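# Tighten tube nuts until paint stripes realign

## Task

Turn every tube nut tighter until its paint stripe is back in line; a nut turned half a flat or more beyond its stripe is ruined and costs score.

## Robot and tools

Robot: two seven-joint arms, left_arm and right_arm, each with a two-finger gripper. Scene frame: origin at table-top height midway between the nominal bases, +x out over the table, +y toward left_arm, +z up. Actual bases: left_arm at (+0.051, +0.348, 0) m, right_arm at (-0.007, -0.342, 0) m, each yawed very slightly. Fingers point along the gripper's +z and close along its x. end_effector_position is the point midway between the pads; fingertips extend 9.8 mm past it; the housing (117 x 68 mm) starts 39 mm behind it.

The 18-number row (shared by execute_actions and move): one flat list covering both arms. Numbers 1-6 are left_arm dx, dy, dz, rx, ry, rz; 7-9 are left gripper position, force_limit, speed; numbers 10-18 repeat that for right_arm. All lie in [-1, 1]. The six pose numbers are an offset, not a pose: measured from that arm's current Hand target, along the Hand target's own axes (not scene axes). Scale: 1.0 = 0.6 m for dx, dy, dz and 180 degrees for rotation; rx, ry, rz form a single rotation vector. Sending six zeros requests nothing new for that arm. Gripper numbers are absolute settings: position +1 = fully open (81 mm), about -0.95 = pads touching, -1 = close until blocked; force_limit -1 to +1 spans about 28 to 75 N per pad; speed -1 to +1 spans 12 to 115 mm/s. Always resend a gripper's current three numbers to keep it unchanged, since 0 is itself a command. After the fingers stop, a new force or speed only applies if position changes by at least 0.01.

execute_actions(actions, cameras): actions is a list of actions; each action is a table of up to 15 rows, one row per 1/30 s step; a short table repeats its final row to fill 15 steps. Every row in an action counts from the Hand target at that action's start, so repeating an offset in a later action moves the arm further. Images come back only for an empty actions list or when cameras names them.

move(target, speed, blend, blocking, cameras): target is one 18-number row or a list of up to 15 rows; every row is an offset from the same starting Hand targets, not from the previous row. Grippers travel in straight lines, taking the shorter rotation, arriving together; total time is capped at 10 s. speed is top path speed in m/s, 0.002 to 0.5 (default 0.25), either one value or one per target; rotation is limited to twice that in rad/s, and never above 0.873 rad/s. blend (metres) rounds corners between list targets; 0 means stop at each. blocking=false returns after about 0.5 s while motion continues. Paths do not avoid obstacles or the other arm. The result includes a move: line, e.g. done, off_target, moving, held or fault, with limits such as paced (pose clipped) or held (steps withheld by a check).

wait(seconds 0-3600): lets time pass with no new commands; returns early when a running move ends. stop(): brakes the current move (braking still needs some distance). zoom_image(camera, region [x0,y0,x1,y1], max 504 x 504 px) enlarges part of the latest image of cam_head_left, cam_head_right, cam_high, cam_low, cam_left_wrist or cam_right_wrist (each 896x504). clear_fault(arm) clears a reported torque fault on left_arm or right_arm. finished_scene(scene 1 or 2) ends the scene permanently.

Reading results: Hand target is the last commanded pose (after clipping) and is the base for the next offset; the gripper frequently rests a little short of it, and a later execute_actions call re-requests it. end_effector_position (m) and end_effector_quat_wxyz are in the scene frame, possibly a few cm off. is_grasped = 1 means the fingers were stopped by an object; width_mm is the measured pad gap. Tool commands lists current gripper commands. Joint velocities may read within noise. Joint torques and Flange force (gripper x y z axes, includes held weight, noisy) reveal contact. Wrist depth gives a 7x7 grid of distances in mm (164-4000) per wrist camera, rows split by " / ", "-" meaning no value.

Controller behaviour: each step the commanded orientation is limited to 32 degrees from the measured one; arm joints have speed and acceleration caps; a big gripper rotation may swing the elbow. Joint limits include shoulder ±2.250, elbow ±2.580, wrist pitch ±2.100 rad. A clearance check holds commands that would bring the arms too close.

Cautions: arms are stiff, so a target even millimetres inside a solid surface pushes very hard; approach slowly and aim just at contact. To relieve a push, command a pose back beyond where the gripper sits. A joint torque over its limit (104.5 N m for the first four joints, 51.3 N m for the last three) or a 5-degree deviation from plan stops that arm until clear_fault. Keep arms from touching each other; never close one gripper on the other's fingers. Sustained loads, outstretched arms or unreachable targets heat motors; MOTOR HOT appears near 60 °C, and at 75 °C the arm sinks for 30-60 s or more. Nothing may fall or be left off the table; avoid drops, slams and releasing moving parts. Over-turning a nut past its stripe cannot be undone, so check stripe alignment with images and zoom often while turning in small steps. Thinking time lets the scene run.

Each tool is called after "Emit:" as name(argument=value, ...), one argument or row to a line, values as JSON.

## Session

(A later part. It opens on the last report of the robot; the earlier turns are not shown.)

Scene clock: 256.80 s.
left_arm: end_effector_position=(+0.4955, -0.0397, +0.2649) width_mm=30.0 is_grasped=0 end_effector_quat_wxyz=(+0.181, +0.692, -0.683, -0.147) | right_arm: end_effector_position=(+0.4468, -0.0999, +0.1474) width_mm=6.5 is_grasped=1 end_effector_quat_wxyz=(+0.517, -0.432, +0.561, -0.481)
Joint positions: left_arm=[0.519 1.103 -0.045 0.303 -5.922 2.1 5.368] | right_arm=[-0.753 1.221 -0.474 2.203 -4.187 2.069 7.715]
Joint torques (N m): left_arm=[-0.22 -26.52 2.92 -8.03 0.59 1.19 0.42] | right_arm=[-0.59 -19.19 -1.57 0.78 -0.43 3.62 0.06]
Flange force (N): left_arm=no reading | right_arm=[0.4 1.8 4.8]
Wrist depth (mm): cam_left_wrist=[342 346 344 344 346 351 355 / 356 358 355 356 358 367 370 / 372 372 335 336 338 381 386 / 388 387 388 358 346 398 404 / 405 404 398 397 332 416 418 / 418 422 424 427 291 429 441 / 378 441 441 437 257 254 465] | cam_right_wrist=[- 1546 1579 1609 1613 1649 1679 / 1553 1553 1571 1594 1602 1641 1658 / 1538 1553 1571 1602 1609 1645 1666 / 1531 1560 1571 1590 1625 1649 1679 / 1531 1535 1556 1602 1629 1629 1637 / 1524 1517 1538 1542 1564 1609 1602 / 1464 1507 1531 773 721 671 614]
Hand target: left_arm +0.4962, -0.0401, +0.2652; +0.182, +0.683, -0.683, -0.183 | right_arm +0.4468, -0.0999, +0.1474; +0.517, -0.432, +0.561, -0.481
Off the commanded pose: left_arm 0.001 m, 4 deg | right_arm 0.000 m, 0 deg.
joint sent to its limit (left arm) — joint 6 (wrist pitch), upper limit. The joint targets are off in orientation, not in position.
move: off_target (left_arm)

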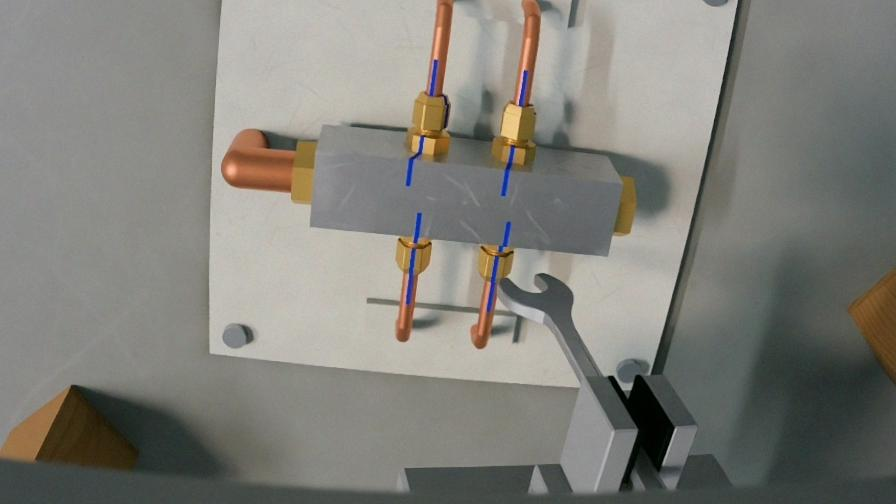

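Emit:
move(
  target=[
    [0,0,0,0,0,0,-0.23,0,0.5,-0.0055,-0.0329,0,0,0,0,-0.98,1,-0.7],
    [0,0,0,0,0,0,-0.23,0,0.5,-0.0255,-0.0255,0.0948,0,0,0.0694,-0.98,1,-0.7],
    [0,0,0,0,0,0,-0.23,0,0.5,-0.0168,0.026,0.0948,0,0,0.0694,-0.98,1,-0.7],
  ],
  speed=0.08,
  blend=[0.003,0.005,0],
  cameras=["cam_left_wrist","cam_head_left"],
)

Emit:
zoom_image(
  camera="cam_left_wrist",
  region=[380, 70, 530, 220],
)

Scene clock: 263.80 s.
left_arm: end_effector_position=(+0.4956, -0.0397, +0.2649) width_mm=30.0 is_grasped=0 end_effector_quat_wxyz=(+0.181, +0.692, -0.683, -0.147) | right_arm: end_effector_position=(+0.5046, -0.0927, +0.1336) width_mm=6.5 is_grasped=1 end_effector_quat_wxyz=(+0.567, -0.368, +0.605, -0.422)
Joint positions: left_arm=[0.519 1.103 -0.045 0.303 -5.922 2.1 5.368] | right_arm=[-0.652 1.231 -0.438 2.069 -4.012 1.965 7.641]
Joint torques (N m): left_arm=[-0.24 -26.4 2.81 -7.96 0.59 1.21 0.38] | right_arm=[-0.57 -20.7 -1.83 -0.53 0.07 3.54 0.06]
Flange force (N): left_arm=no reading | right_arm=[1.2 1.3 4.0]
Wrist depth (mm): cam_left_wrist=[342 346 343 344 346 350 354 / 356 357 355 353 360 368 370 / 371 372 335 332 335 375 386 / 387 388 387 357 242 240 403 / 404 403 395 262 244 212 415 / 416 421 419 237 240 251 438 / 378 443 434 227 230 255 466] | cam_right_wrist=[1480 1503 1528 1564 1575 1590 1613 / 1480 1503 1528 1560 1553 1586 1605 / 1487 1493 1524 1549 1549 1586 1605 / 1470 1497 1510 1538 1553 1586 1546 / 1473 1483 1510 1535 1524 1521 736 / 1470 1483 1510 1517 1500 661 560 / 1457 1483 1457 1464 634 526 449]
Hand target: left_arm +0.4956, -0.0397, +0.2649; +0.181, +0.692, -0.683, -0.147 (not the last commanded pose) | right_arm +0.5046, -0.0927, +0.1336; +0.567, -0.368, +0.605, -0.422
Off the commanded pose: left_arm 0.001 m, 4 deg | right_arm 0.000 m, 0 deg.
joint at its limit (left arm) — joint 6 (wrist pitch), upper limit.
move: done
Images, in order (width x height): cam_head_left 896x504, cam_left_wrist 896x504.

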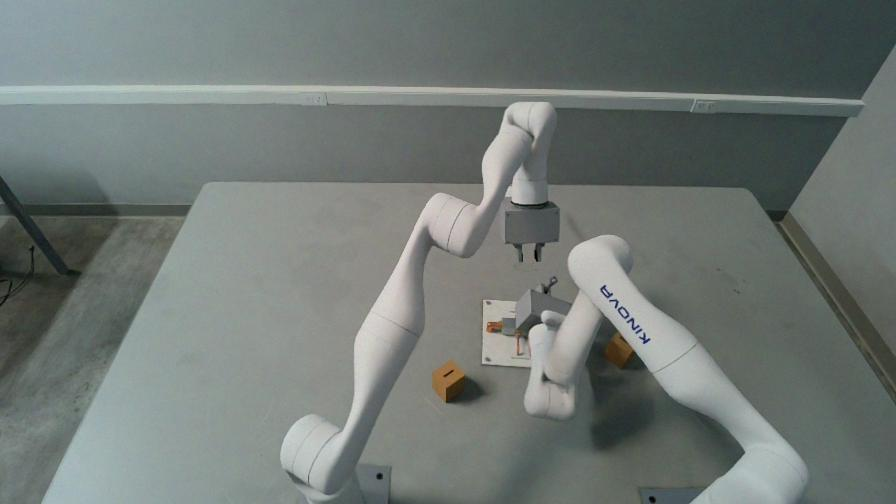

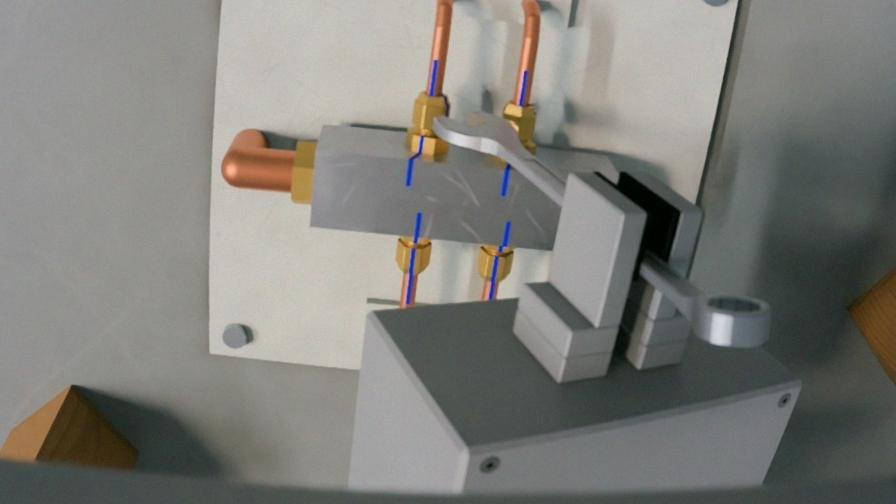

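Scaled by 3.360 from the camera's image (finer frame: 1280x720).

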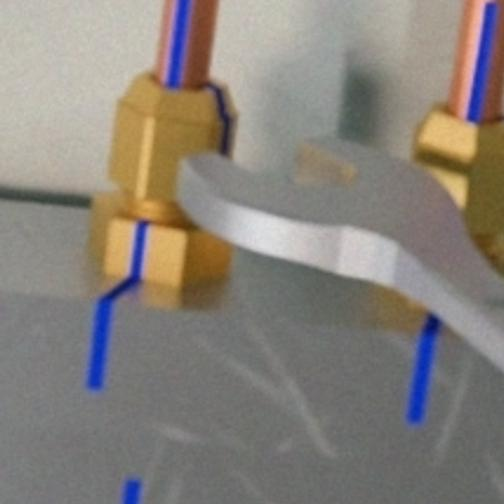

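Emit:
zoom_image(
  camera="cam_left_wrist",
  region=[410, 80, 530, 190],
)

Scaled by 4.200 from the camera's image (finer frame: 1280x720).

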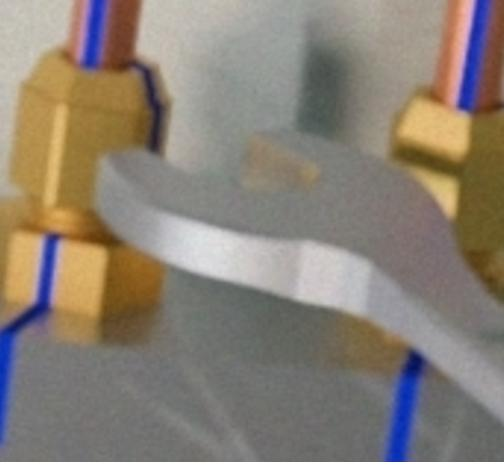

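Emit:
move(
  target=[
    [0,0,0,0,0,0,-0.23,0,0.5,-0.00389,0.01449,0,0,0,0,-0.98,1,-0.7],
  ],
  speed=0.04,
  cameras=["cam_left_wrist"],
)

Emit:
zoom_image(
  camera="cam_left_wrist",
  region=[390, 60, 510, 180],
)

Scene clock: 266.93 s.
left_arm: end_effector_position=(+0.4956, -0.0397, +0.2649) width_mm=30.0 is_grasped=0 end_effector_quat_wxyz=(+0.181, +0.692, -0.683, -0.147) | right_arm: end_effector_position=(+0.5051, -0.0874, +0.1264) width_mm=6.5 is_grasped=1 end_effector_quat_wxyz=(+0.567, -0.368, +0.605, -0.422)
Joint positions: left_arm=[0.519 1.103 -0.045 0.303 -5.922 2.1 5.368] | right_arm=[-0.661 1.249 -0.437 2.045 -4.011 1.963 7.645]
Joint torques (N m): left_arm=[-0.24 -26.5 2.99 -8.02 0.57 1.2 0.38] | right_arm=[-0.56 -20.91 -1.87 -0.54 0.06 3.53 0.07]
Flange force (N): left_arm=no reading | right_arm=[1.2 1.6 4.0]
Wrist depth (mm): cam_left_wrist=[342 345 344 345 346 351 357 / 357 357 355 353 359 367 370 / 370 373 334 332 255 378 386 / 388 387 385 357 247 395 403 / 403 404 395 264 254 222 420 / 418 421 408 234 242 258 441 / 378 442 292 230 246 267 463] | cam_right_wrist=[1487 1493 1521 1549 1564 1594 1621 / 1477 1490 1528 1528 1567 1582 1602 / 1477 1497 1510 1528 1567 1582 1609 / 1480 1490 1514 1517 1571 1579 1549 / 1477 1503 1521 1521 1542 1528 705 / 1464 1483 1503 1503 1538 637 539 / 1457 1480 1457 1454 611 495 434]
Hand target: left_arm +0.4956, -0.0397, +0.2649; +0.181, +0.692, -0.683, -0.147 | right_arm +0.5051, -0.0874, +0.1264; +0.567, -0.368, +0.605, -0.422
Off the commanded pose: left_arm 0.000 m, 0 deg | right_arm 0.000 m, 0 deg.
joint at its limit (left arm) — joint 6 (wrist pitch), upper limit.
move: done

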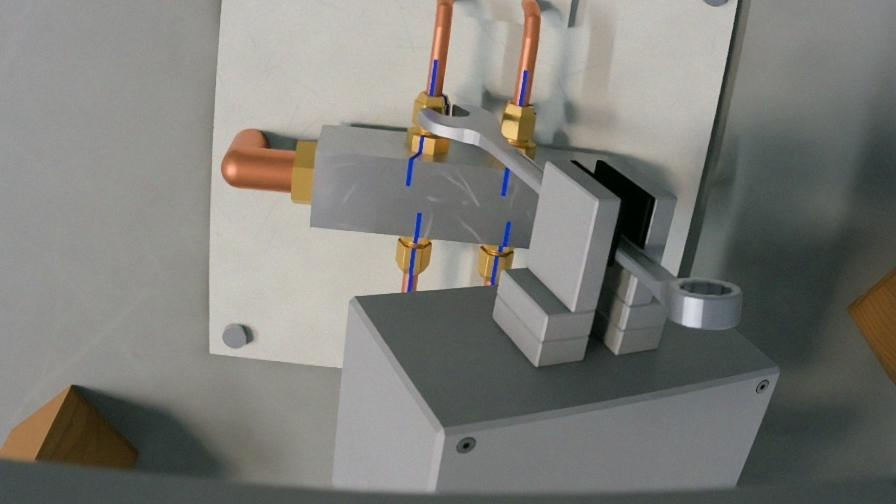

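Scaled by 4.200 from the camera's image (finer frame: 1280x720).

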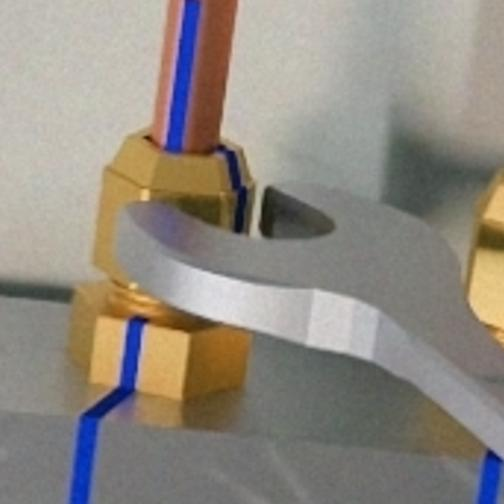

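Emit:
move(
  target=[
    [0,0,0,0,0,0,-0.23,0,0.5,-0.00086,0.00322,0,0,0,0,-0.98,1,-0.7],
  ],
  speed=0.02,
)

Emit:
move(
  target=[
    [0,0,0,0,0,0,-0.23,0,0.5,-0.00043,0.00161,0,0,0,0,-0.98,1,-0.7],
  ],
  speed=0.02,
  cameras=["cam_left_wrist"],
)

Emit:
zoom_image(
  camera="cam_left_wrist",
  region=[390, 60, 510, 180],
)

Scene clock: 270.50 s.
left_arm: end_effector_position=(+0.4956, -0.0397, +0.2649) width_mm=30.0 is_grasped=0 end_effector_quat_wxyz=(+0.181, +0.692, -0.683, -0.147) | right_arm: end_effector_position=(+0.5052, -0.0862, +0.1248) width_mm=6.5 is_grasped=1 end_effector_quat_wxyz=(+0.567, -0.368, +0.605, -0.422)
Joint positions: left_arm=[0.519 1.103 -0.045 0.303 -5.922 2.1 5.368] | right_arm=[-0.663 1.253 -0.436 2.04 -4.01 1.963 7.646]
Joint torques (N m): left_arm=[-0.29 -26.45 2.82 -8.07 0.62 1.19 0.42] | right_arm=[-1.39 -21.76 -2.35 -1.12 0.65 3.72 -0.12]
Flange force (N): left_arm=no reading | right_arm=[3.2 1.5 3.8]
Wrist depth (mm): cam_left_wrist=[342 346 344 344 346 351 355 / 354 358 355 353 359 367 370 / 370 372 335 333 254 382 386 / 388 389 387 356 246 394 405 / 403 404 393 265 255 217 419 / 417 422 288 233 243 261 441 / 378 441 291 232 249 270 464] | cam_right_wrist=[1483 1507 1524 1535 1567 1594 1613 / 1477 1487 1524 1535 1553 1586 1613 / 1480 1493 1514 1538 1564 1586 1609 / 1473 1493 1510 1535 1546 1567 1564 / 1464 1480 1503 1535 1542 1524 705 / 1464 1487 1507 1497 1535 631 534 / 1467 1497 1454 708 605 492 429]
Hand target: left_arm +0.4956, -0.0397, +0.2649; +0.181, +0.692, -0.683, -0.147 | right_arm +0.5052, -0.0862, +0.1248; +0.567, -0.368, +0.605, -0.422
Off the commanded pose: left_arm 0.000 m, 0 deg | right_arm 0.000 m, 0 deg.
joint at its limit (left arm) — joint 6 (wrist pitch), upper limit.
move: done

Scene clock: 271.00 s.
left_arm: end_effector_position=(+0.4956, -0.0397, +0.2649) width_mm=30.0 is_grasped=0 end_effector_quat_wxyz=(+0.181, +0.692, -0.683, -0.147) | right_arm: end_effector_position=(+0.5053, -0.0856, +0.1240) width_mm=6.5 is_grasped=1 end_effector_quat_wxyz=(+0.567, -0.368, +0.605, -0.422)
Joint positions: left_arm=[0.519 1.103 -0.045 0.303 -5.922 2.1 5.368] | right_arm=[-0.664 1.255 -0.436 2.037 -4.01 1.963 7.646]
Joint torques (N m): left_arm=[-0.24 -26.46 2.89 -8.03 0.61 1.23 0.41] | right_arm=[-1.54 -21.84 -2.44 -1.13 0.73 3.72 -0.12]
Flange force (N): left_arm=no reading | right_arm=[3.5 1.5 3.8]
Wrist depth (mm): cam_left_wrist=[343 346 343 344 347 351 356 / 356 358 355 353 358 367 370 / 371 374 335 332 254 382 385 / 388 388 388 356 247 398 403 / 404 405 393 264 255 266 419 / 416 422 286 233 244 260 441 / 378 443 290 232 251 272 462] | cam_right_wrist=[1480 1500 1524 1553 1579 1579 1594 / 1480 1500 1521 1542 1556 1564 1609 / 1480 1497 1514 1542 1567 1579 1605 / 1490 1487 1500 1535 1546 1560 1560 / 1477 1480 1514 1531 1524 1514 705 / 1470 1464 1497 1500 1535 628 532 / 1467 1477 1445 708 599 490 429]
Hand target: left_arm +0.4956, -0.0397, +0.2649; +0.181, +0.692, -0.683, -0.147 | right_arm +0.5053, -0.0856, +0.1240; +0.567, -0.368, +0.605, -0.422
Off the commanded pose: left_arm 0.000 m, 0 deg | right_arm 0.000 m, 0 deg.
joint at its limit (left arm) — joint 6 (wrist pitch), upper limit.
move: done

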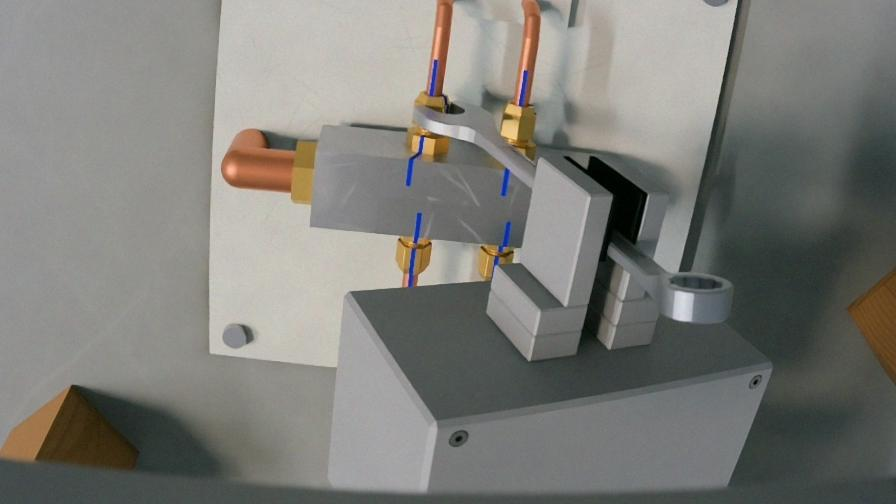

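Scaled by 4.200 from the camera's image (finer frame: 1280x720).

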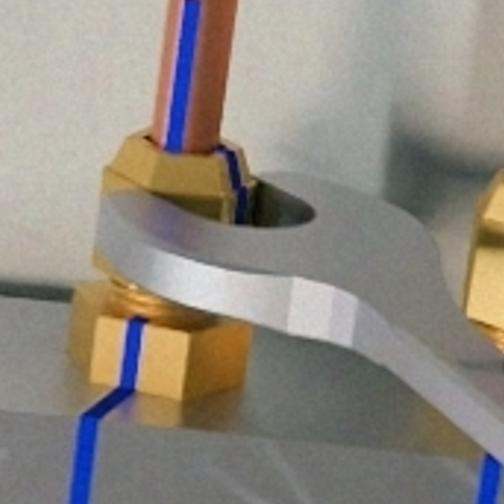

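Emit:
move(
  target=[
    [0,0,0,0,0,0,-0.23,0,0.5,0.0005,0.0001,0,0,0,0,-0.98,1,-0.7],
    [0,0,0,0,0,0,-0.23,0,0.5,-0.0008,0.0049,0,0,0,0,-0.98,1,-0.7],
  ],
  speed=0.02,
)

Scene clock: 280.50 s.
left_arm: end_effector_position=(+0.4956, -0.0397, +0.2649) width_mm=30.0 is_grasped=0 end_effector_quat_wxyz=(+0.181, +0.692, -0.683, -0.147) | right_arm: end_effector_position=(+0.5054, -0.0840, +0.1214) width_mm=6.5 is_grasped=1 end_effector_quat_wxyz=(+0.567, -0.368, +0.605, -0.422)
Joint positions: left_arm=[0.519 1.103 -0.045 0.303 -5.922 2.1 5.368] | right_arm=[-0.667 1.262 -0.436 2.03 -4.01 1.963 7.647]
Joint torques (N m): left_arm=[-0.23 -26.44 2.86 -8.04 0.59 1.17 0.42] | right_arm=[-1.48 -20.63 -2.5 -0.78 0.57 3.15 -0.05]
Flange force (N): left_arm=no reading | right_arm=[2.5 -0.4 3.9]
Wrist depth (mm): cam_left_wrist=[342 345 344 343 346 351 356 / 356 358 355 354 359 367 370 / 371 372 334 333 253 381 385 / 388 388 386 344 248 394 403 / 404 404 272 264 259 270 418 / 418 423 285 234 245 262 441 / 378 442 289 235 256 278 463] | cam_right_wrist=[1500 1497 1528 1564 1564 1602 1617 / 1490 1503 1507 1549 1564 1567 1609 / 1460 1483 1524 1538 1564 1579 1598 / 1477 1483 1503 1542 1560 1575 1579 / 1477 1483 1510 1528 1531 1521 694 / 1460 1487 1500 1473 1538 621 524 / 1467 1487 1451 700 597 483 423]
Hand target: left_arm +0.4956, -0.0397, +0.2649; +0.181, +0.692, -0.683, -0.147 | right_arm +0.5054, -0.0840, +0.1214; +0.567, -0.368, +0.605, -0.422
Off the commanded pose: left_arm 0.000 m, 0 deg | right_arm 0.000 m, 0 deg.
joint at its limit (left arm) — joint 6 (wrist pitch), upper limit.
move: done

Emit:
move(
  target=[
    [0,0,0,0,0,0,-0.23,0,0.5,-0.0009,0.0049,0,0,0,0,-0.98,1,-0.7],
  ],
  speed=0.02,
  cameras=["cam_left_wrist"],
)

Emit:
zoom_image(
  camera="cam_left_wrist",
  region=[390, 60, 510, 180],
)

Scene clock: 281.40 s.
left_arm: end_effector_position=(+0.4956, -0.0397, +0.2649) width_mm=30.0 is_grasped=0 end_effector_quat_wxyz=(+0.181, +0.692, -0.683, -0.147) | right_arm: end_effector_position=(+0.5055, -0.0824, +0.1189) width_mm=6.5 is_grasped=1 end_effector_quat_wxyz=(+0.567, -0.368, +0.605, -0.422)
Joint positions: left_arm=[0.519 1.103 -0.045 0.303 -5.922 2.1 5.368] | right_arm=[-0.669 1.268 -0.435 2.022 -4.009 1.962 7.648]
Joint torques (N m): left_arm=[-0.16 -26.42 2.86 -8.06 0.63 1.19 0.41] | right_arm=[-0.83 -20.51 -2.06 -0.57 0.19 3.23 0.06]
Flange force (N): left_arm=no reading | right_arm=[1.3 0.1 3.7]
Wrist depth (mm): cam_left_wrist=[342 345 343 344 345 350 355 / 356 357 354 352 360 367 370 / 371 372 335 333 252 383 387 / 388 387 386 340 253 395 403 / 403 405 280 263 260 272 417 / 419 422 283 235 248 264 444 / 379 441 287 239 258 283 464] | cam_right_wrist=[1487 1514 1531 1553 1571 1579 1598 / 1487 1510 1521 1521 1564 1590 1605 / 1477 1510 1531 1531 1556 1571 1602 / 1497 1490 1510 1521 1567 1582 1549 / 1473 1487 1507 1524 1531 1510 681 / 1470 1477 1514 1464 1493 613 516 / 1460 1470 1454 709 587 476 416]
Hand target: left_arm +0.4956, -0.0397, +0.2649; +0.181, +0.692, -0.683, -0.147 | right_arm +0.5055, -0.0824, +0.1189; +0.567, -0.368, +0.605, -0.422
Off the commanded pose: left_arm 0.000 m, 0 deg | right_arm 0.000 m, 0 deg.
joint at its limit (left arm) — joint 6 (wrist pitch), upper limit.
move: done

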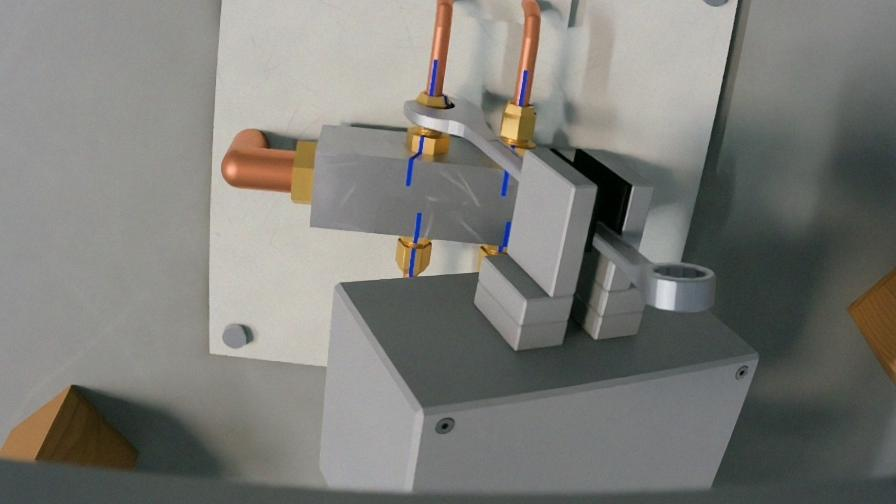

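Scaled by 4.200 from the camera's image (finer frame: 1280x720).

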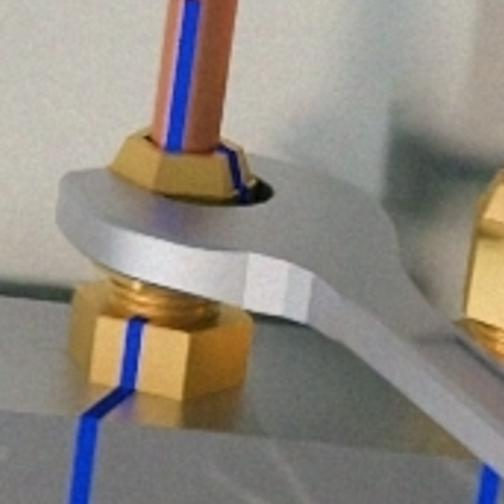

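Emit:
move(
  target=[
    [0,0,0,0,0,0,-0.23,0,0.5,-0.0006,0.0021,-0.0015,0,0,0,-0.98,1,-0.7],
  ],
  speed=0.02,
)

Emit:
move(
  target=[
    [0,0,0,0,0,0,-0.23,0,0.5,-0.02725,0.00117,0,0,0,-0.0556,-0.98,1,-0.7],
    [0,0,0,0,0,0,-0.23,0,0.5,-0.05389,0.00703,0,0,0,-0.1111,-0.98,1,-0.7],
  ],
  speed=0.05,
  blend=[0.002,0],
  cameras=["cam_left_wrist"],
)

Emit:
zoom_image(
  camera="cam_left_wrist",
  region=[390, 60, 510, 180],
)

Scene clock: 282.57 s.
left_arm: end_effector_position=(+0.4956, -0.0397, +0.2649) width_mm=30.0 is_grasped=0 end_effector_quat_wxyz=(+0.181, +0.692, -0.683, -0.147) | right_arm: end_effector_position=(+0.5047, -0.0815, +0.1179) width_mm=6.5 is_grasped=1 end_effector_quat_wxyz=(+0.567, -0.368, +0.605, -0.422)
Joint positions: left_arm=[0.519 1.103 -0.045 0.303 -5.922 2.1 5.368] | right_arm=[-0.672 1.271 -0.436 2.02 -4.011 1.964 7.647]
Joint torques (N m): left_arm=[-0.19 -26.48 2.81 -8.01 0.61 1.21 0.42] | right_arm=[-3.38 -17.17 -4.13 0.02 1.08 1.1 -0.04]
Flange force (N): left_arm=no reading | right_arm=[2.8 -7.5 5.3]
Wrist depth (mm): cam_left_wrist=[342 345 344 343 345 351 356 / 355 357 355 353 359 367 370 / 372 372 335 332 254 383 385 / 388 388 386 340 252 394 403 / 403 403 278 262 261 273 417 / 417 421 283 236 249 267 442 / 378 442 285 240 260 285 461] | cam_right_wrist=[1477 1503 1528 1542 1582 1590 1609 / 1477 1507 1521 1549 1564 1590 1609 / 1483 1500 1503 1531 1567 1590 1609 / 1470 1483 1514 1535 1546 1575 1553 / 1460 1480 1517 1524 1556 1517 684 / 1473 1477 1487 1473 1500 612 515 / 1460 1477 1448 708 585 475 415]
Hand target: left_arm +0.4956, -0.0397, +0.2649; +0.181, +0.692, -0.683, -0.147 | right_arm +0.5047, -0.0815, +0.1179; +0.567, -0.368, +0.605, -0.422
Off the commanded pose: left_arm 0.000 m, 0 deg | right_arm 0.000 m, 0 deg.
joint at its limit (left arm) — joint 6 (wrist pitch), upper limit.
move: done

Scene clock: 286.33 s.
left_arm: end_effector_position=(+0.4956, -0.0397, +0.2649) width_mm=30.0 is_grasped=0 end_effector_quat_wxyz=(+0.181, +0.692, -0.683, -0.147) | right_arm: end_effector_position=(+0.5077, -0.0501, +0.1261) width_mm=6.5 is_grasped=1 end_effector_quat_wxyz=(+0.485, -0.467, +0.532, -0.514)
Joint positions: left_arm=[0.519 1.103 -0.045 0.303 -5.922 2.1 5.368] | right_arm=[-0.767 1.229 -0.376 1.948 -4.084 1.865 8.015]
Joint torques (N m): left_arm=[-0.24 -26.49 2.84 -8 0.66 1.14 0.39] | right_arm=[-1.92 -18.25 -2.73 -0.35 0.33 1.7 0.05]
Flange force (N): left_arm=no reading | right_arm=[1.5 -4.4 5.2]
Wrist depth (mm): cam_left_wrist=[342 346 343 345 345 351 356 / 356 358 355 353 360 367 370 / 370 372 334 241 340 383 386 / 388 387 338 237 393 399 404 / 402 405 254 250 267 418 418 / 418 423 234 238 242 432 440 / 378 436 243 246 250 458 464] | cam_right_wrist=[1470 1487 1514 1535 1556 1575 1582 / 1464 1483 1510 1528 1549 1579 1594 / 1464 1480 1503 1535 1542 1575 1602 / 1454 1510 1500 1542 1549 1582 1598 / 1464 1477 1510 1524 1553 1575 1590 / 1451 1454 1473 1470 1500 1564 1582 / 1423 1470 701 695 691 683 677]
Hand target: left_arm +0.4956, -0.0397, +0.2649; +0.181, +0.692, -0.683, -0.147 | right_arm +0.5077, -0.0501, +0.1261; +0.485, -0.467, +0.532, -0.514
Off the commanded pose: left_arm 0.000 m, 0 deg | right_arm 0.000 m, 0 deg.
joint at its limit (left arm) — joint 6 (wrist pitch), upper limit.
move: done

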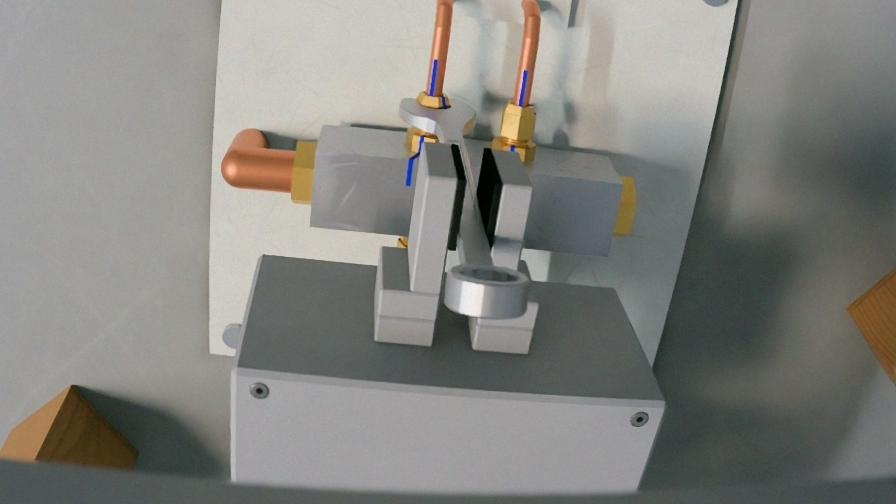

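Scaled by 4.200 from the camera's image (finer frame: 1280x720).

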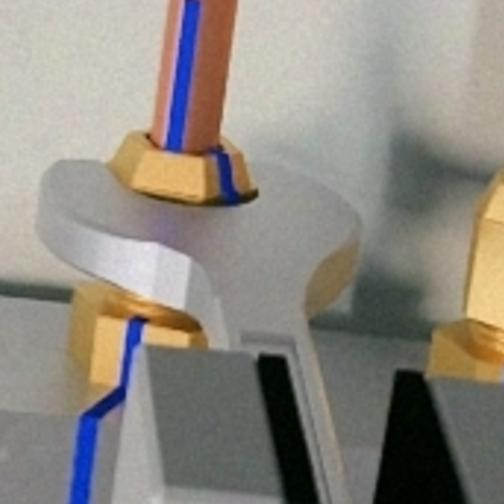

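Emit:
move(
  target=[
    [0,0,0,0,0,0,-0.23,0,0.5,-0.02725,0.0005,0,0,0,-0.0556,-0.98,1,-0.7],
    [0,0,0,0,0,0,-0.23,0,0.5,-0.05389,0.0063,0,0,0,-0.1111,-0.98,1,-0.7],
  ],
  speed=0.05,
  blend=[0.002,0],
)

Emit:
move(
  target=[
    [0,0,0,0,0,0,-0.23,0,0.5,-0.02725,0.00117,0,0,0,-0.0556,-0.98,1,-0.7],
  ],
  speed=0.05,
  cameras=["cam_left_wrist"],
)

Emit:
zoom_image(
  camera="cam_left_wrist",
  region=[390, 60, 510, 180],
)

Scene clock: 290.63 s.
left_arm: end_effector_position=(+0.4956, -0.0397, +0.2649) width_mm=30.0 is_grasped=0 end_effector_quat_wxyz=(+0.181, +0.692, -0.683, -0.147) | right_arm: end_effector_position=(+0.5107, -0.0178, +0.1234) width_mm=6.5 is_grasped=1 end_effector_quat_wxyz=(-0.388, +0.553, -0.442, +0.590)
Joint positions: left_arm=[0.519 1.103 -0.045 0.303 -5.922 2.1 5.368] | right_arm=[-0.855 1.225 -0.314 1.854 -4.143 1.779 8.39]
Joint torques (N m): left_arm=[-0.28 -26.43 2.92 -8.05 0.62 1.2 0.4] | right_arm=[-7.74 -21.38 -4.41 -3.65 4.18 1.4 0.86]
Flange force (N): left_arm=no reading | right_arm=[15.5 2.0 2.5]
Wrist depth (mm): cam_left_wrist=[342 345 343 344 345 351 356 / 356 356 354 353 359 367 371 / 371 372 236 333 338 382 387 / 388 302 224 340 392 398 404 / 400 247 248 261 400 415 419 / 416 250 236 231 420 435 441 / 378 261 247 234 451 455 466] | cam_right_wrist=[1448 1473 1490 1517 1524 1553 1575 / 1451 1467 1497 1517 1542 1556 1579 / 1467 1483 1487 1507 1535 1571 1590 / 1460 1493 1503 1514 1531 1546 1602 / 1423 1445 1517 1535 1535 1582 1602 / 553 649 1497 1483 1549 1594 1594 / 437 502 587 703 1510 1575 1602]
Hand target: left_arm +0.4956, -0.0397, +0.2649; +0.181, +0.692, -0.683, -0.147 | right_arm +0.5107, -0.0178, +0.1234; -0.388, +0.553, -0.442, +0.590
Off the commanded pose: left_arm 0.000 m, 0 deg | right_arm 0.000 m, 0 deg.
joint at its limit (left arm) — joint 6 (wrist pitch), upper limit.
move: done

Scene clock: 292.67 s.
left_arm: end_effector_position=(+0.4956, -0.0397, +0.2649) width_mm=30.0 is_grasped=0 end_effector_quat_wxyz=(+0.181, +0.692, -0.683, -0.147) | right_arm: end_effector_position=(+0.5121, -0.0025, +0.1177) width_mm=6.5 is_grasped=1 end_effector_quat_wxyz=(-0.335, +0.589, -0.392, +0.622)
Joint positions: left_arm=[0.519 1.103 -0.045 0.303 -5.922 2.1 5.368] | right_arm=[-0.896 1.237 -0.282 1.802 -4.168 1.742 8.576]
Joint torques (N m): left_arm=[-0.25 -26.39 2.88 -8.01 0.6 1.15 0.43] | right_arm=[-10.23 -19.19 -5.92 -4.43 5.78 -0.75 1.18]
Flange force (N): left_arm=no reading | right_arm=[23.8 2.5 0.3]
Wrist depth (mm): cam_left_wrist=[342 345 344 344 345 350 354 / 356 358 352 353 359 367 370 / 371 371 240 333 338 382 385 / 383 253 249 356 393 399 404 / 395 251 249 265 405 416 418 / 414 253 233 239 431 435 441 / 371 264 240 248 450 455 464] | cam_right_wrist=[1457 1460 1480 1493 1521 1546 1560 / 1460 1470 1493 1510 1542 1542 1556 / 1448 1470 1500 1517 1535 1560 1567 / 1432 1426 1507 1531 1538 1564 1582 / 549 1448 1500 1514 1549 1567 1590 / 434 548 1507 1493 1538 1575 1605 / 366 438 565 706 1507 1586 1621]
Hand target: left_arm +0.4956, -0.0397, +0.2649; +0.181, +0.692, -0.683, -0.147 | right_arm +0.5121, -0.0025, +0.1177; -0.335, +0.589, -0.392, +0.622
Off the commanded pose: left_arm 0.000 m, 0 deg | right_arm 0.000 m, 0 deg.
joint at its limit (left arm) — joint 6 (wrist pitch), upper limit.
move: done

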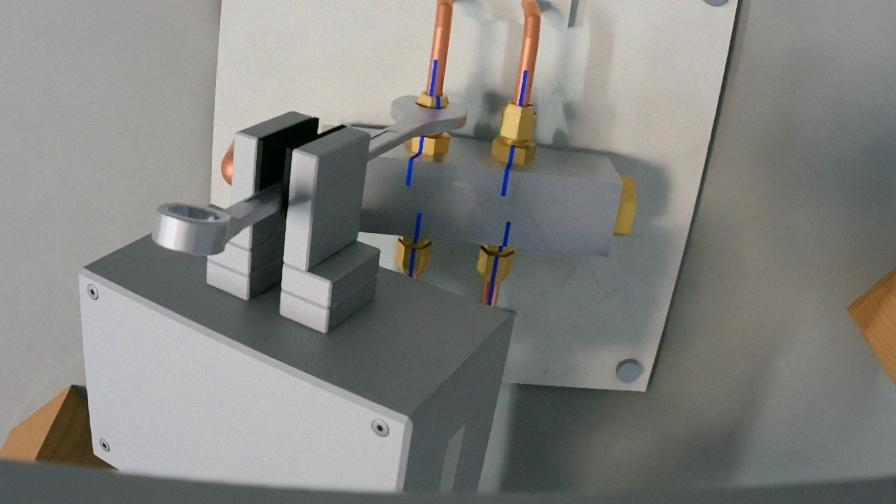

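Scaled by 4.200 from the camera's image (finer frame: 1280x720).

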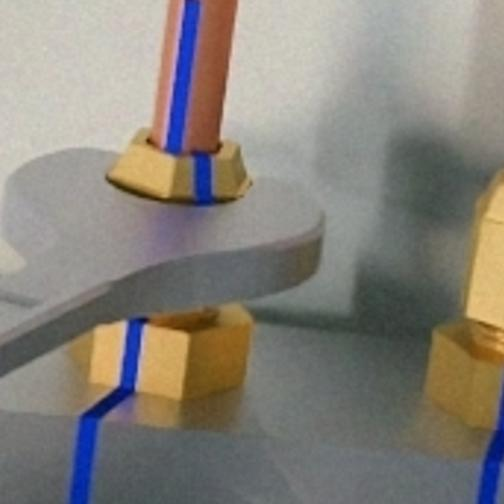

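Emit:
move(
  target=[
    [0,0,0,0,0,0,-0.23,0,0.5,-0.02183,0.0003,0,0,0,-0.0444,-0.98,1,-0.7],
  ],
  speed=0.05,
)

Scene clock: 294.80 s.
left_arm: end_effector_position=(+0.4956, -0.0397, +0.2649) width_mm=30.0 is_grasped=0 end_effector_quat_wxyz=(+0.181, +0.692, -0.683, -0.147) | right_arm: end_effector_position=(+0.5132, +0.0089, +0.1114) width_mm=6.5 is_grasped=1 end_effector_quat_wxyz=(-0.291, +0.615, -0.350, +0.644)
Joint positions: left_arm=[0.519 1.103 -0.045 0.303 -5.922 2.1 5.368] | right_arm=[-0.927 1.251 -0.257 1.76 -4.187 1.714 8.723]
Joint torques (N m): left_arm=[-0.18 -26.42 2.82 -8.02 0.59 1.24 0.38] | right_arm=[-12.34 -17.37 -7.33 -5.02 7.05 -2.54 1.4]
Flange force (N): left_arm=no reading | right_arm=[30.7 4.9 -1.2]
Wrist depth (mm): cam_left_wrist=[342 346 343 345 345 352 356 / 356 355 353 354 358 368 369 / 370 243 257 335 339 382 385 / 381 263 263 358 391 398 404 / 283 252 252 267 404 415 418 / 397 252 231 268 430 435 441 / 373 264 236 440 451 456 464] | cam_right_wrist=[1445 1457 1473 1497 1528 1546 1542 / 1435 1470 1477 1500 1524 1538 1560 / 1414 1473 1497 1500 1528 1542 1582 / 542 1429 1493 1531 1531 1549 1579 / 452 602 1514 1524 1549 1567 1586 / 373 472 681 1480 1542 1571 1613 / 319 402 546 713 1546 1582 1594]
Hand target: left_arm +0.4956, -0.0397, +0.2649; +0.181, +0.692, -0.683, -0.147 | right_arm +0.5132, +0.0089, +0.1114; -0.291, +0.615, -0.350, +0.644
Off the commanded pose: left_arm 0.000 m, 0 deg | right_arm 0.000 m, 0 deg.
joint at its limit (left arm) — joint 6 (wrist pitch), upper limit.
move: done

Emit:
move(
  target=[
    [0,0,0,0,0,0,-0.23,0,0.5,0.0105,-0.0006,0,0,0,0.0215,-0.98,1,-0.7],
  ],
  speed=0.04,
)

Scene clock: 296.30 s.
left_arm: end_effector_position=(+0.4956, -0.0397, +0.2649) width_mm=30.0 is_grasped=0 end_effector_quat_wxyz=(+0.181, +0.692, -0.683, -0.147) | right_arm: end_effector_position=(+0.5127, +0.0040, +0.1154) width_mm=6.5 is_grasped=1 end_effector_quat_wxyz=(-0.313, +0.603, -0.371, +0.634)
Joint positions: left_arm=[0.519 1.103 -0.045 0.303 -5.922 2.1 5.368] | right_arm=[-0.913 1.242 -0.269 1.78 -4.179 1.726 8.654]
Joint torques (N m): left_arm=[-0.17 -26.47 2.89 -8.02 0.63 1.18 0.35] | right_arm=[-0.47 -22.98 -0.14 -2.43 0.32 3.53 0.03]
Flange force (N): left_arm=no reading | right_arm=[-1.1 1.0 3.2]
Wrist depth (mm): cam_left_wrist=[342 346 345 344 345 350 355 / 355 355 353 354 360 367 371 / 371 248 250 333 338 382 387 / 381 261 257 356 391 399 404 / 276 252 252 266 404 415 420 / 397 252 231 254 432 433 442 / 368 263 235 285 449 454 464] | cam_right_wrist=[1457 1460 1470 1510 1510 1542 1542 / 1454 1464 1480 1497 1535 1542 1575 / 1417 1483 1477 1517 1531 1556 1575 / 624 1441 1507 1510 1535 1556 1567 / 489 650 1514 1524 1535 1571 1571 / 400 500 1477 1524 1531 1590 1590 / 335 411 546 713 1500 1579 1598]
Hand target: left_arm +0.4956, -0.0397, +0.2649; +0.181, +0.692, -0.683, -0.147 | right_arm +0.5127, +0.0040, +0.1154; -0.313, +0.603, -0.371, +0.634
Off the commanded pose: left_arm 0.000 m, 0 deg | right_arm 0.000 m, 0 deg.
joint at its limit (left arm) — joint 6 (wrist pitch), upper limit.
move: done

Emit:
move(
  target=[
    [0,0,0,0,0,0,-0.23,0,0.5,0.0097,-0.0360,0,0,0,0,-0.98,1,-0.7],
  ],
  speed=0.07,
  cameras=["cam_left_wrist"],
)

Emit:
zoom_image(
  camera="cam_left_wrist",
  region=[395, 80, 475, 170],
)

Scene clock: 297.33 s.
left_arm: end_effector_position=(+0.4956, -0.0397, +0.2649) width_mm=30.0 is_grasped=0 end_effector_quat_wxyz=(+0.181, +0.692, -0.683, -0.147) | right_arm: end_effector_position=(+0.5134, +0.0106, +0.1367) width_mm=6.5 is_grasped=1 end_effector_quat_wxyz=(-0.312, +0.603, -0.371, +0.634)
Joint positions: left_arm=[0.519 1.103 -0.045 0.303 -5.922 2.1 5.368] | right_arm=[-0.916 1.194 -0.277 1.785 -4.19 1.711 8.692]
Joint torques (N m): left_arm=[-0.2 -26.46 2.9 -7.99 0.6 1.18 0.39] | right_arm=[-0.58 -22.93 -0.3 -2.85 0.48 3.47 0.03]
Flange force (N): left_arm=no reading | right_arm=[-0.7 0.8 3.2]
Wrist depth (mm): cam_left_wrist=[343 345 344 344 346 350 357 / 356 357 355 354 359 367 371 / 371 223 270 332 338 383 387 / 380 221 338 357 392 397 403 / 242 236 245 396 405 416 417 / 249 224 225 243 430 434 441 / 266 228 209 261 450 457 464] | cam_right_wrist=[1451 1457 1483 1507 1514 1546 1549 / 1454 1470 1477 1500 1538 1546 1535 / 1420 1473 1487 1510 1535 1549 1560 / 1432 1438 1503 1510 1546 1567 1575 / 554 1435 1503 1521 1553 1567 1582 / 446 571 1510 1531 1542 1579 1594 / 381 465 633 1493 1556 1579 1598]
Hand target: left_arm +0.4956, -0.0397, +0.2649; +0.181, +0.692, -0.683, -0.147 | right_arm +0.5134, +0.0106, +0.1368; -0.313, +0.603, -0.371, +0.634
Off the commanded pose: left_arm 0.000 m, 0 deg | right_arm 0.000 m, 0 deg.
joint at its limit (left arm) — joint 6 (wrist pitch), upper limit.
move: done

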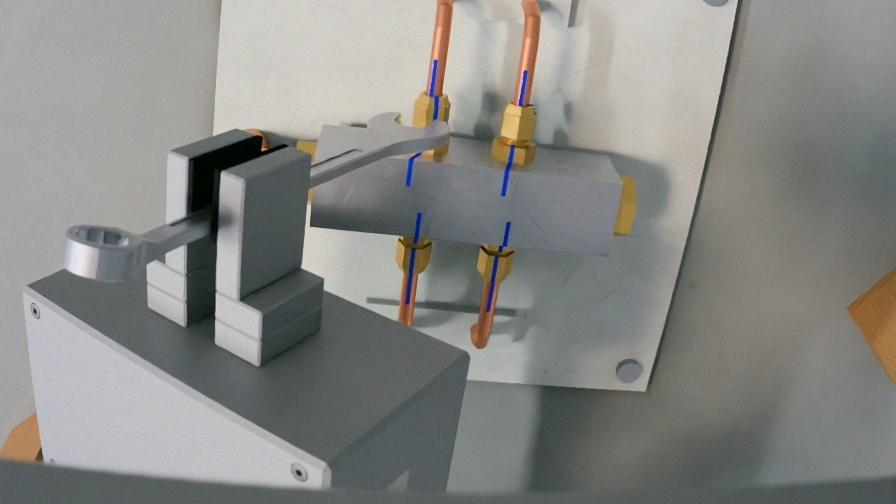

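Scaled by 5.600 from the camera's image (finer frame: 1280x720).

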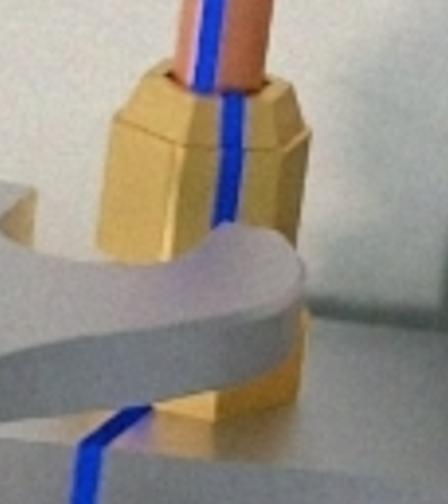

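Emit:
move(
  target=[
    [0,0,0,0,0,0,-0.23,0,0.5,0.0503,-0.0177,0,0,0,0.08,-0.98,1,-0.7],
    [0,0,0,0,0,0,-0.23,0,0.5,0.168,0.0758,0,0,0,0.3367,-0.98,1,-0.7],
    [0,0,0,0,0,0,-0.23,0,0.5,0.1407,0.1193,0,0,0,0.3367,-0.98,1,-0.7],
  ],
  speed=[0.1,0.12,0.06],
  blend=[0.01,0.005,0],
  cameras=["cam_left_wrist"],
)

Emit:
zoom_image(
  camera="cam_left_wrist",
  region=[390, 60, 510, 180],
)

Scene clock: 304.40 s.
left_arm: end_effector_position=(+0.4956, -0.0397, +0.2649) width_mm=30.0 is_grasped=0 end_effector_quat_wxyz=(+0.181, +0.692, -0.683, -0.147) | right_arm: end_effector_position=(+0.5031, -0.0985, +0.1211) width_mm=6.5 is_grasped=1 end_effector_quat_wxyz=(+0.589, -0.333, +0.624, -0.389)
Joint positions: left_arm=[0.519 1.103 -0.045 0.303 -5.922 2.1 5.368] | right_arm=[-0.641 1.268 -0.439 2.068 -3.994 1.99 7.511]
Joint torques (N m): left_arm=[-0.22 -26.46 2.87 -8.06 0.66 1.17 0.41] | right_arm=[-0.55 -20.71 -1.87 -0.25 -0.01 3.57 0.06]
Flange force (N): left_arm=no reading | right_arm=[1.5 1.4 4.0]
Wrist depth (mm): cam_left_wrist=[342 346 343 344 346 351 356 / 356 358 355 355 359 368 370 / 371 372 335 334 294 374 387 / 388 387 386 358 258 252 402 / 403 402 399 265 258 265 415 / 416 421 420 246 242 262 443 / 378 442 439 250 240 275 464] | cam_right_wrist=[1490 1507 1528 1553 1579 1617 1621 / 1493 1517 1528 1553 1575 1590 1621 / 1477 1503 1521 1528 1560 1582 1605 / 1500 1483 1521 1535 1542 1575 1538 / 1480 1483 1503 1538 1546 742 580 / 1470 1483 1521 1517 1487 573 458 / 1460 1487 1457 1451 591 449 381]
Hand target: left_arm +0.4956, -0.0397, +0.2649; +0.181, +0.692, -0.683, -0.147 | right_arm +0.5031, -0.0985, +0.1211; +0.589, -0.333, +0.624, -0.389
Off the commanded pose: left_arm 0.000 m, 0 deg | right_arm 0.000 m, 0 deg.
joint at its limit (left arm) — joint 6 (wrist pitch), upper limit.
move: done

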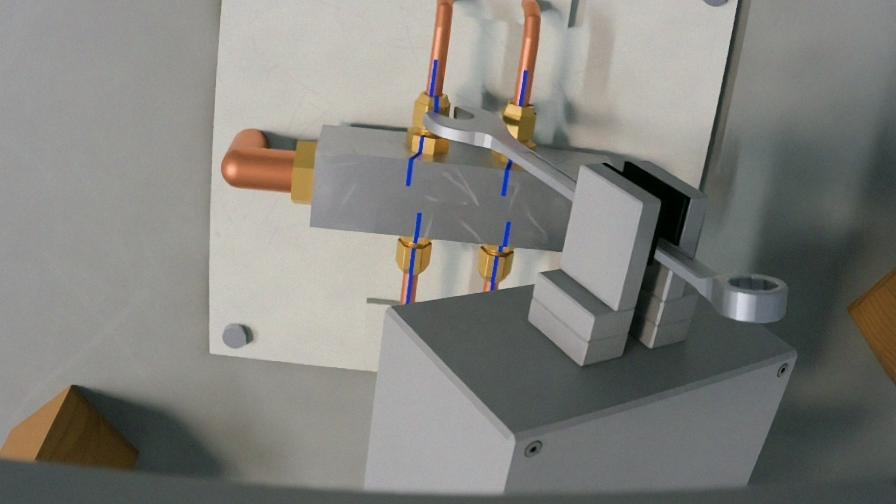

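Scaled by 4.200 from the camera's image (finer frame: 1280x720).

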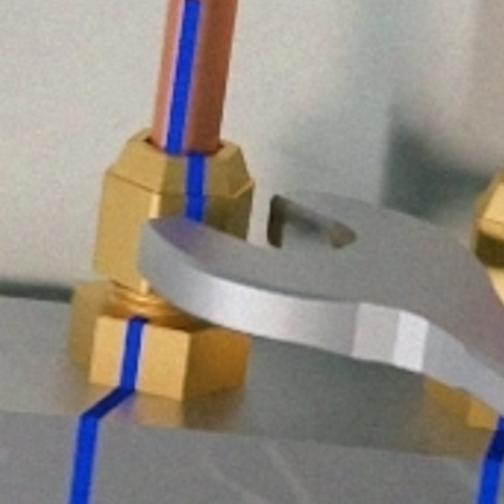

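Emit:
move(
  target=[
    [0,0,0,0,0,0,-0.23,0,0.5,-0.0013,0.00483,0,0,0,0,-0.98,1,-0.7],
  ],
  speed=0.03,
)

Emit:
move(
  target=[
    [0,0,0,0,0,0,-0.23,0,0.5,-0.00065,0.00242,0,0,0,0,-0.98,1,-0.7],
  ],
  speed=0.02,
)

Scene clock: 305.17 s.
left_arm: end_effector_position=(+0.4956, -0.0397, +0.2649) width_mm=30.0 is_grasped=0 end_effector_quat_wxyz=(+0.181, +0.692, -0.683, -0.147) | right_arm: end_effector_position=(+0.5033, -0.0965, +0.1189) width_mm=6.5 is_grasped=1 end_effector_quat_wxyz=(+0.589, -0.333, +0.624, -0.389)
Joint positions: left_arm=[0.519 1.103 -0.045 0.303 -5.922 2.1 5.368] | right_arm=[-0.644 1.273 -0.438 2.06 -3.994 1.989 7.513]
Joint torques (N m): left_arm=[-0.28 -26.45 2.83 -7.97 0.62 1.18 0.4] | right_arm=[-0.7 -20.86 -1.97 -0.39 0.1 3.6 0.04]
Flange force (N): left_arm=no reading | right_arm=[1.8 1.2 3.9]
Wrist depth (mm): cam_left_wrist=[342 346 344 345 347 350 355 / 356 359 354 354 359 367 370 / 371 372 335 333 284 379 385 / 387 387 387 359 257 247 401 / 404 403 397 264 259 271 419 / 415 421 420 245 243 264 441 / 378 442 440 248 245 282 464] | cam_right_wrist=[1493 1503 1531 1560 1571 1598 1621 / 1483 1514 1535 1556 1567 1594 1602 / 1497 1483 1517 1524 1549 1579 1575 / 1464 1490 1528 1538 1556 1542 1528 / 1464 1477 1514 1521 1553 738 573 / 1470 1480 1510 1521 1487 570 454 / 1451 1477 1451 701 576 443 376]
Hand target: left_arm +0.4956, -0.0397, +0.2649; +0.181, +0.692, -0.683, -0.147 | right_arm +0.5033, -0.0965, +0.1189; +0.589, -0.333, +0.624, -0.389
Off the commanded pose: left_arm 0.000 m, 0 deg | right_arm 0.000 m, 0 deg.
joint at its limit (left arm) — joint 6 (wrist pitch), upper limit.
move: done

Scene clock: 305.67 s.
left_arm: end_effector_position=(+0.4956, -0.0397, +0.2649) width_mm=30.0 is_grasped=0 end_effector_quat_wxyz=(+0.181, +0.692, -0.683, -0.147) | right_arm: end_effector_position=(+0.5034, -0.0954, +0.1178) width_mm=6.5 is_grasped=1 end_effector_quat_wxyz=(+0.589, -0.333, +0.624, -0.389)
Joint positions: left_arm=[0.519 1.103 -0.045 0.303 -5.922 2.1 5.368] | right_arm=[-0.645 1.276 -0.438 2.056 -3.994 1.988 7.514]
Joint torques (N m): left_arm=[-0.25 -26.4 2.86 -7.99 0.63 1.13 0.39] | right_arm=[-0.91 -21.17 -2.05 -0.52 0.23 3.66 0.01]
Flange force (N): left_arm=no reading | right_arm=[2.4 1.3 3.9]
Wrist depth (mm): cam_left_wrist=[343 345 344 344 345 350 356 / 356 357 354 354 360 368 369 / 372 373 335 333 267 378 385 / 389 389 387 358 257 254 403 / 404 404 398 266 261 272 418 / 416 422 420 244 245 265 444 / 379 442 441 247 248 283 462] | cam_right_wrist=[1487 1500 1528 1553 1579 1598 1629 / 1487 1517 1521 1535 1560 1586 1613 / 1500 1500 1524 1549 1556 1590 1571 / 1483 1493 1514 1549 1556 1535 759 / 1480 1483 1497 1524 1546 750 570 / 1464 1480 1507 1503 1483 564 450 / 1470 1480 1460 714 571 442 374]
Hand target: left_arm +0.4956, -0.0397, +0.2649; +0.181, +0.692, -0.683, -0.147 | right_arm +0.5034, -0.0954, +0.1178; +0.589, -0.333, +0.624, -0.389
Off the commanded pose: left_arm 0.000 m, 0 deg | right_arm 0.000 m, 0 deg.
joint at its limit (left arm) — joint 6 (wrist pitch), upper limit.
move: done

Emit:
move(
  target=[
    [0,0,0,0,0,0,-0.23,0,0.5,0.0003,0.0001,0,0,0,0,-0.98,1,-0.7],
    [0,0,0,0,0,0,-0.23,0,0.5,-0.0012,0.0057,0,0,0,0,-0.98,1,-0.7],
  ],
  speed=0.02,
  cameras=["cam_left_wrist"],
)

Emit:
zoom_image(
  camera="cam_left_wrist",
  region=[390, 60, 510, 180],
)

Scene clock: 306.53 s.
left_arm: end_effector_position=(+0.4956, -0.0397, +0.2649) width_mm=30.0 is_grasped=0 end_effector_quat_wxyz=(+0.181, +0.692, -0.683, -0.147) | right_arm: end_effector_position=(+0.5036, -0.0932, +0.1151) width_mm=6.5 is_grasped=1 end_effector_quat_wxyz=(+0.590, -0.333, +0.624, -0.389)
Joint positions: left_arm=[0.519 1.103 -0.045 0.303 -5.922 2.1 5.368] | right_arm=[-0.649 1.283 -0.438 2.046 -3.994 1.987 7.517]
Joint torques (N m): left_arm=[-0.19 -26.44 2.82 -8.09 0.65 1.15 0.43] | right_arm=[-1.13 -19.9 -2.36 -0.25 0.26 2.95 0.06]
Flange force (N): left_arm=no reading | right_arm=[1.6 -1.0 3.8]
Wrist depth (mm): cam_left_wrist=[342 345 343 344 345 352 355 / 356 357 354 353 359 368 370 / 372 373 335 333 265 379 385 / 387 389 387 356 262 254 402 / 405 403 396 266 263 274 418 / 416 423 416 244 246 271 443 / 378 442 435 246 255 290 462] | cam_right_wrist=[1490 1514 1531 1560 1564 1609 1617 / 1493 1521 1521 1546 1571 1571 1602 / 1477 1503 1521 1549 1553 1575 1560 / 1487 1487 1514 1538 1560 1531 750 / 1480 1477 1528 1510 1546 721 561 / 1470 1487 1503 1500 1490 550 440 / 1460 1480 1467 707 563 436 368]
Hand target: left_arm +0.4956, -0.0397, +0.2649; +0.181, +0.692, -0.683, -0.147 | right_arm +0.5036, -0.0932, +0.1151; +0.589, -0.333, +0.624, -0.389
Off the commanded pose: left_arm 0.000 m, 0 deg | right_arm 0.000 m, 0 deg.
joint at its limit (left arm) — joint 6 (wrist pitch), upper limit.
move: done

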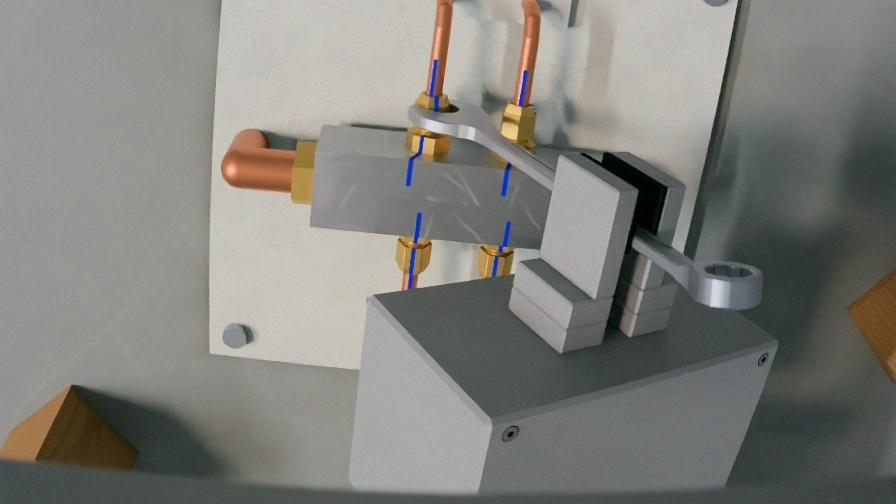

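Scaled by 4.200 from the camera's image (finer frame: 1280x720).

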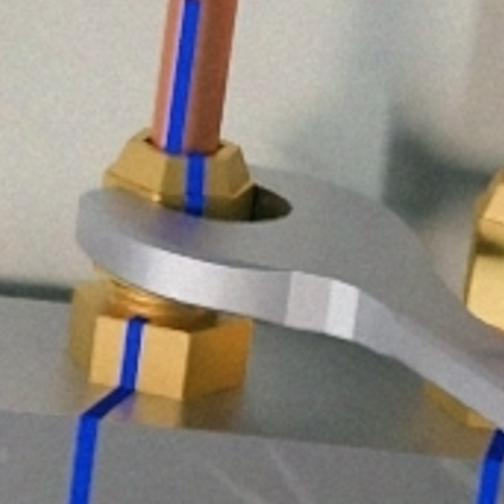

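Emit:
move(
  target=[
    [0,0,0,0,0,0,-0.23,0,0.5,-0.0010,0.0040,-0.0005,0,0,0,-0.98,1,-0.7],
  ],
  speed=0.02,
)

Emit:
move(
  target=[
    [0,0,0,0,0,0,-0.23,0,0.5,-0.02725,0.00117,0,0,0,-0.0556,-0.98,1,-0.7],
    [0,0,0,0,0,0,-0.23,0,0.5,-0.05389,0.00703,0,0,0,-0.1111,-0.98,1,-0.7],
  ],
  speed=0.05,
  blend=[0.002,0],
)

Scene clock: 307.50 s.
left_arm: end_effector_position=(+0.4956, -0.0397, +0.2649) width_mm=30.0 is_grasped=0 end_effector_quat_wxyz=(+0.181, +0.692, -0.683, -0.147) | right_arm: end_effector_position=(+0.5035, -0.0915, +0.1133) width_mm=6.5 is_grasped=1 end_effector_quat_wxyz=(+0.589, -0.333, +0.624, -0.389)
Joint positions: left_arm=[0.519 1.103 -0.045 0.303 -5.922 2.1 5.368] | right_arm=[-0.652 1.287 -0.438 2.04 -3.995 1.987 7.518]
Joint torques (N m): left_arm=[-0.22 -26.51 2.88 -7.99 0.62 1.19 0.47] | right_arm=[-1.39 -19.59 -2.52 -0.12 0.32 2.83 0.07]
Flange force (N): left_arm=no reading | right_arm=[1.4 -1.6 4.3]
Wrist depth (mm): cam_left_wrist=[342 346 344 344 346 351 355 / 356 358 355 354 360 367 370 / 371 372 334 332 266 382 386 / 387 388 386 355 262 257 403 / 403 405 397 265 262 279 418 / 419 422 416 243 248 275 442 / 378 442 436 246 260 295 461] | cam_right_wrist=[1490 1524 1535 1553 1579 1590 1613 / 1500 1517 1535 1538 1553 1575 1613 / 1487 1497 1517 1546 1560 1590 1602 / 1477 1500 1510 1549 1564 1538 743 / 1470 1480 1507 1521 1560 714 556 / 1483 1487 1510 1483 1490 544 434 / 1460 1470 1454 701 558 433 365]
Hand target: left_arm +0.4956, -0.0397, +0.2649; +0.181, +0.692, -0.683, -0.147 | right_arm +0.5035, -0.0915, +0.1133; +0.589, -0.333, +0.624, -0.389
Off the commanded pose: left_arm 0.000 m, 0 deg | right_arm 0.000 m, 0 deg.
joint at its limit (left arm) — joint 6 (wrist pitch), upper limit.
move: done

Scene clock: 311.27 s.
left_arm: end_effector_position=(+0.4956, -0.0397, +0.2649) width_mm=30.0 is_grasped=0 end_effector_quat_wxyz=(+0.181, +0.692, -0.683, -0.147) | right_arm: end_effector_position=(+0.5063, -0.0612, +0.1250) width_mm=6.7 is_grasped=1 end_effector_quat_wxyz=(+0.513, -0.437, +0.557, -0.486)
Joint positions: left_arm=[0.519 1.103 -0.045 0.303 -5.922 2.1 5.368] | right_arm=[-0.747 1.233 -0.381 1.978 -4.072 1.886 7.882]
Joint torques (N m): left_arm=[-0.27 -26.4 2.89 -8.02 0.65 1.21 0.4] | right_arm=[-22.47 -28.7 -11.19 -9.19 13.25 2.31 1.62]
Flange force (N): left_arm=no reading | right_arm=[49.4 -2.4 -1.9]
Wrist depth (mm): cam_left_wrist=[342 345 344 343 345 351 355 / 356 358 354 353 360 367 370 / 371 372 334 328 335 381 385 / 386 387 383 255 232 398 404 / 405 402 256 250 259 416 417 / 418 423 231 238 247 255 442 / 379 442 239 245 255 267 464] | cam_right_wrist=[1460 1483 1503 1531 1575 1567 1617 / 1470 1473 1507 1531 1564 1579 1609 / 1487 1483 1500 1535 1556 1582 1613 / 1467 1493 1521 1528 1564 1564 1590 / 1470 1490 1510 1524 1553 1564 1594 / 1464 1483 1497 1470 1503 1517 748 / 1405 1420 1457 686 662 602 555]
Hand target: left_arm +0.4956, -0.0397, +0.2649; +0.181, +0.692, -0.683, -0.147 | right_arm +0.5063, -0.0612, +0.1250; +0.513, -0.437, +0.557, -0.486
Off the commanded pose: left_arm 0.000 m, 0 deg | right_arm 0.000 m, 0 deg.
joint at its limit (left arm) — joint 6 (wrist pitch), upper limit.
move: done


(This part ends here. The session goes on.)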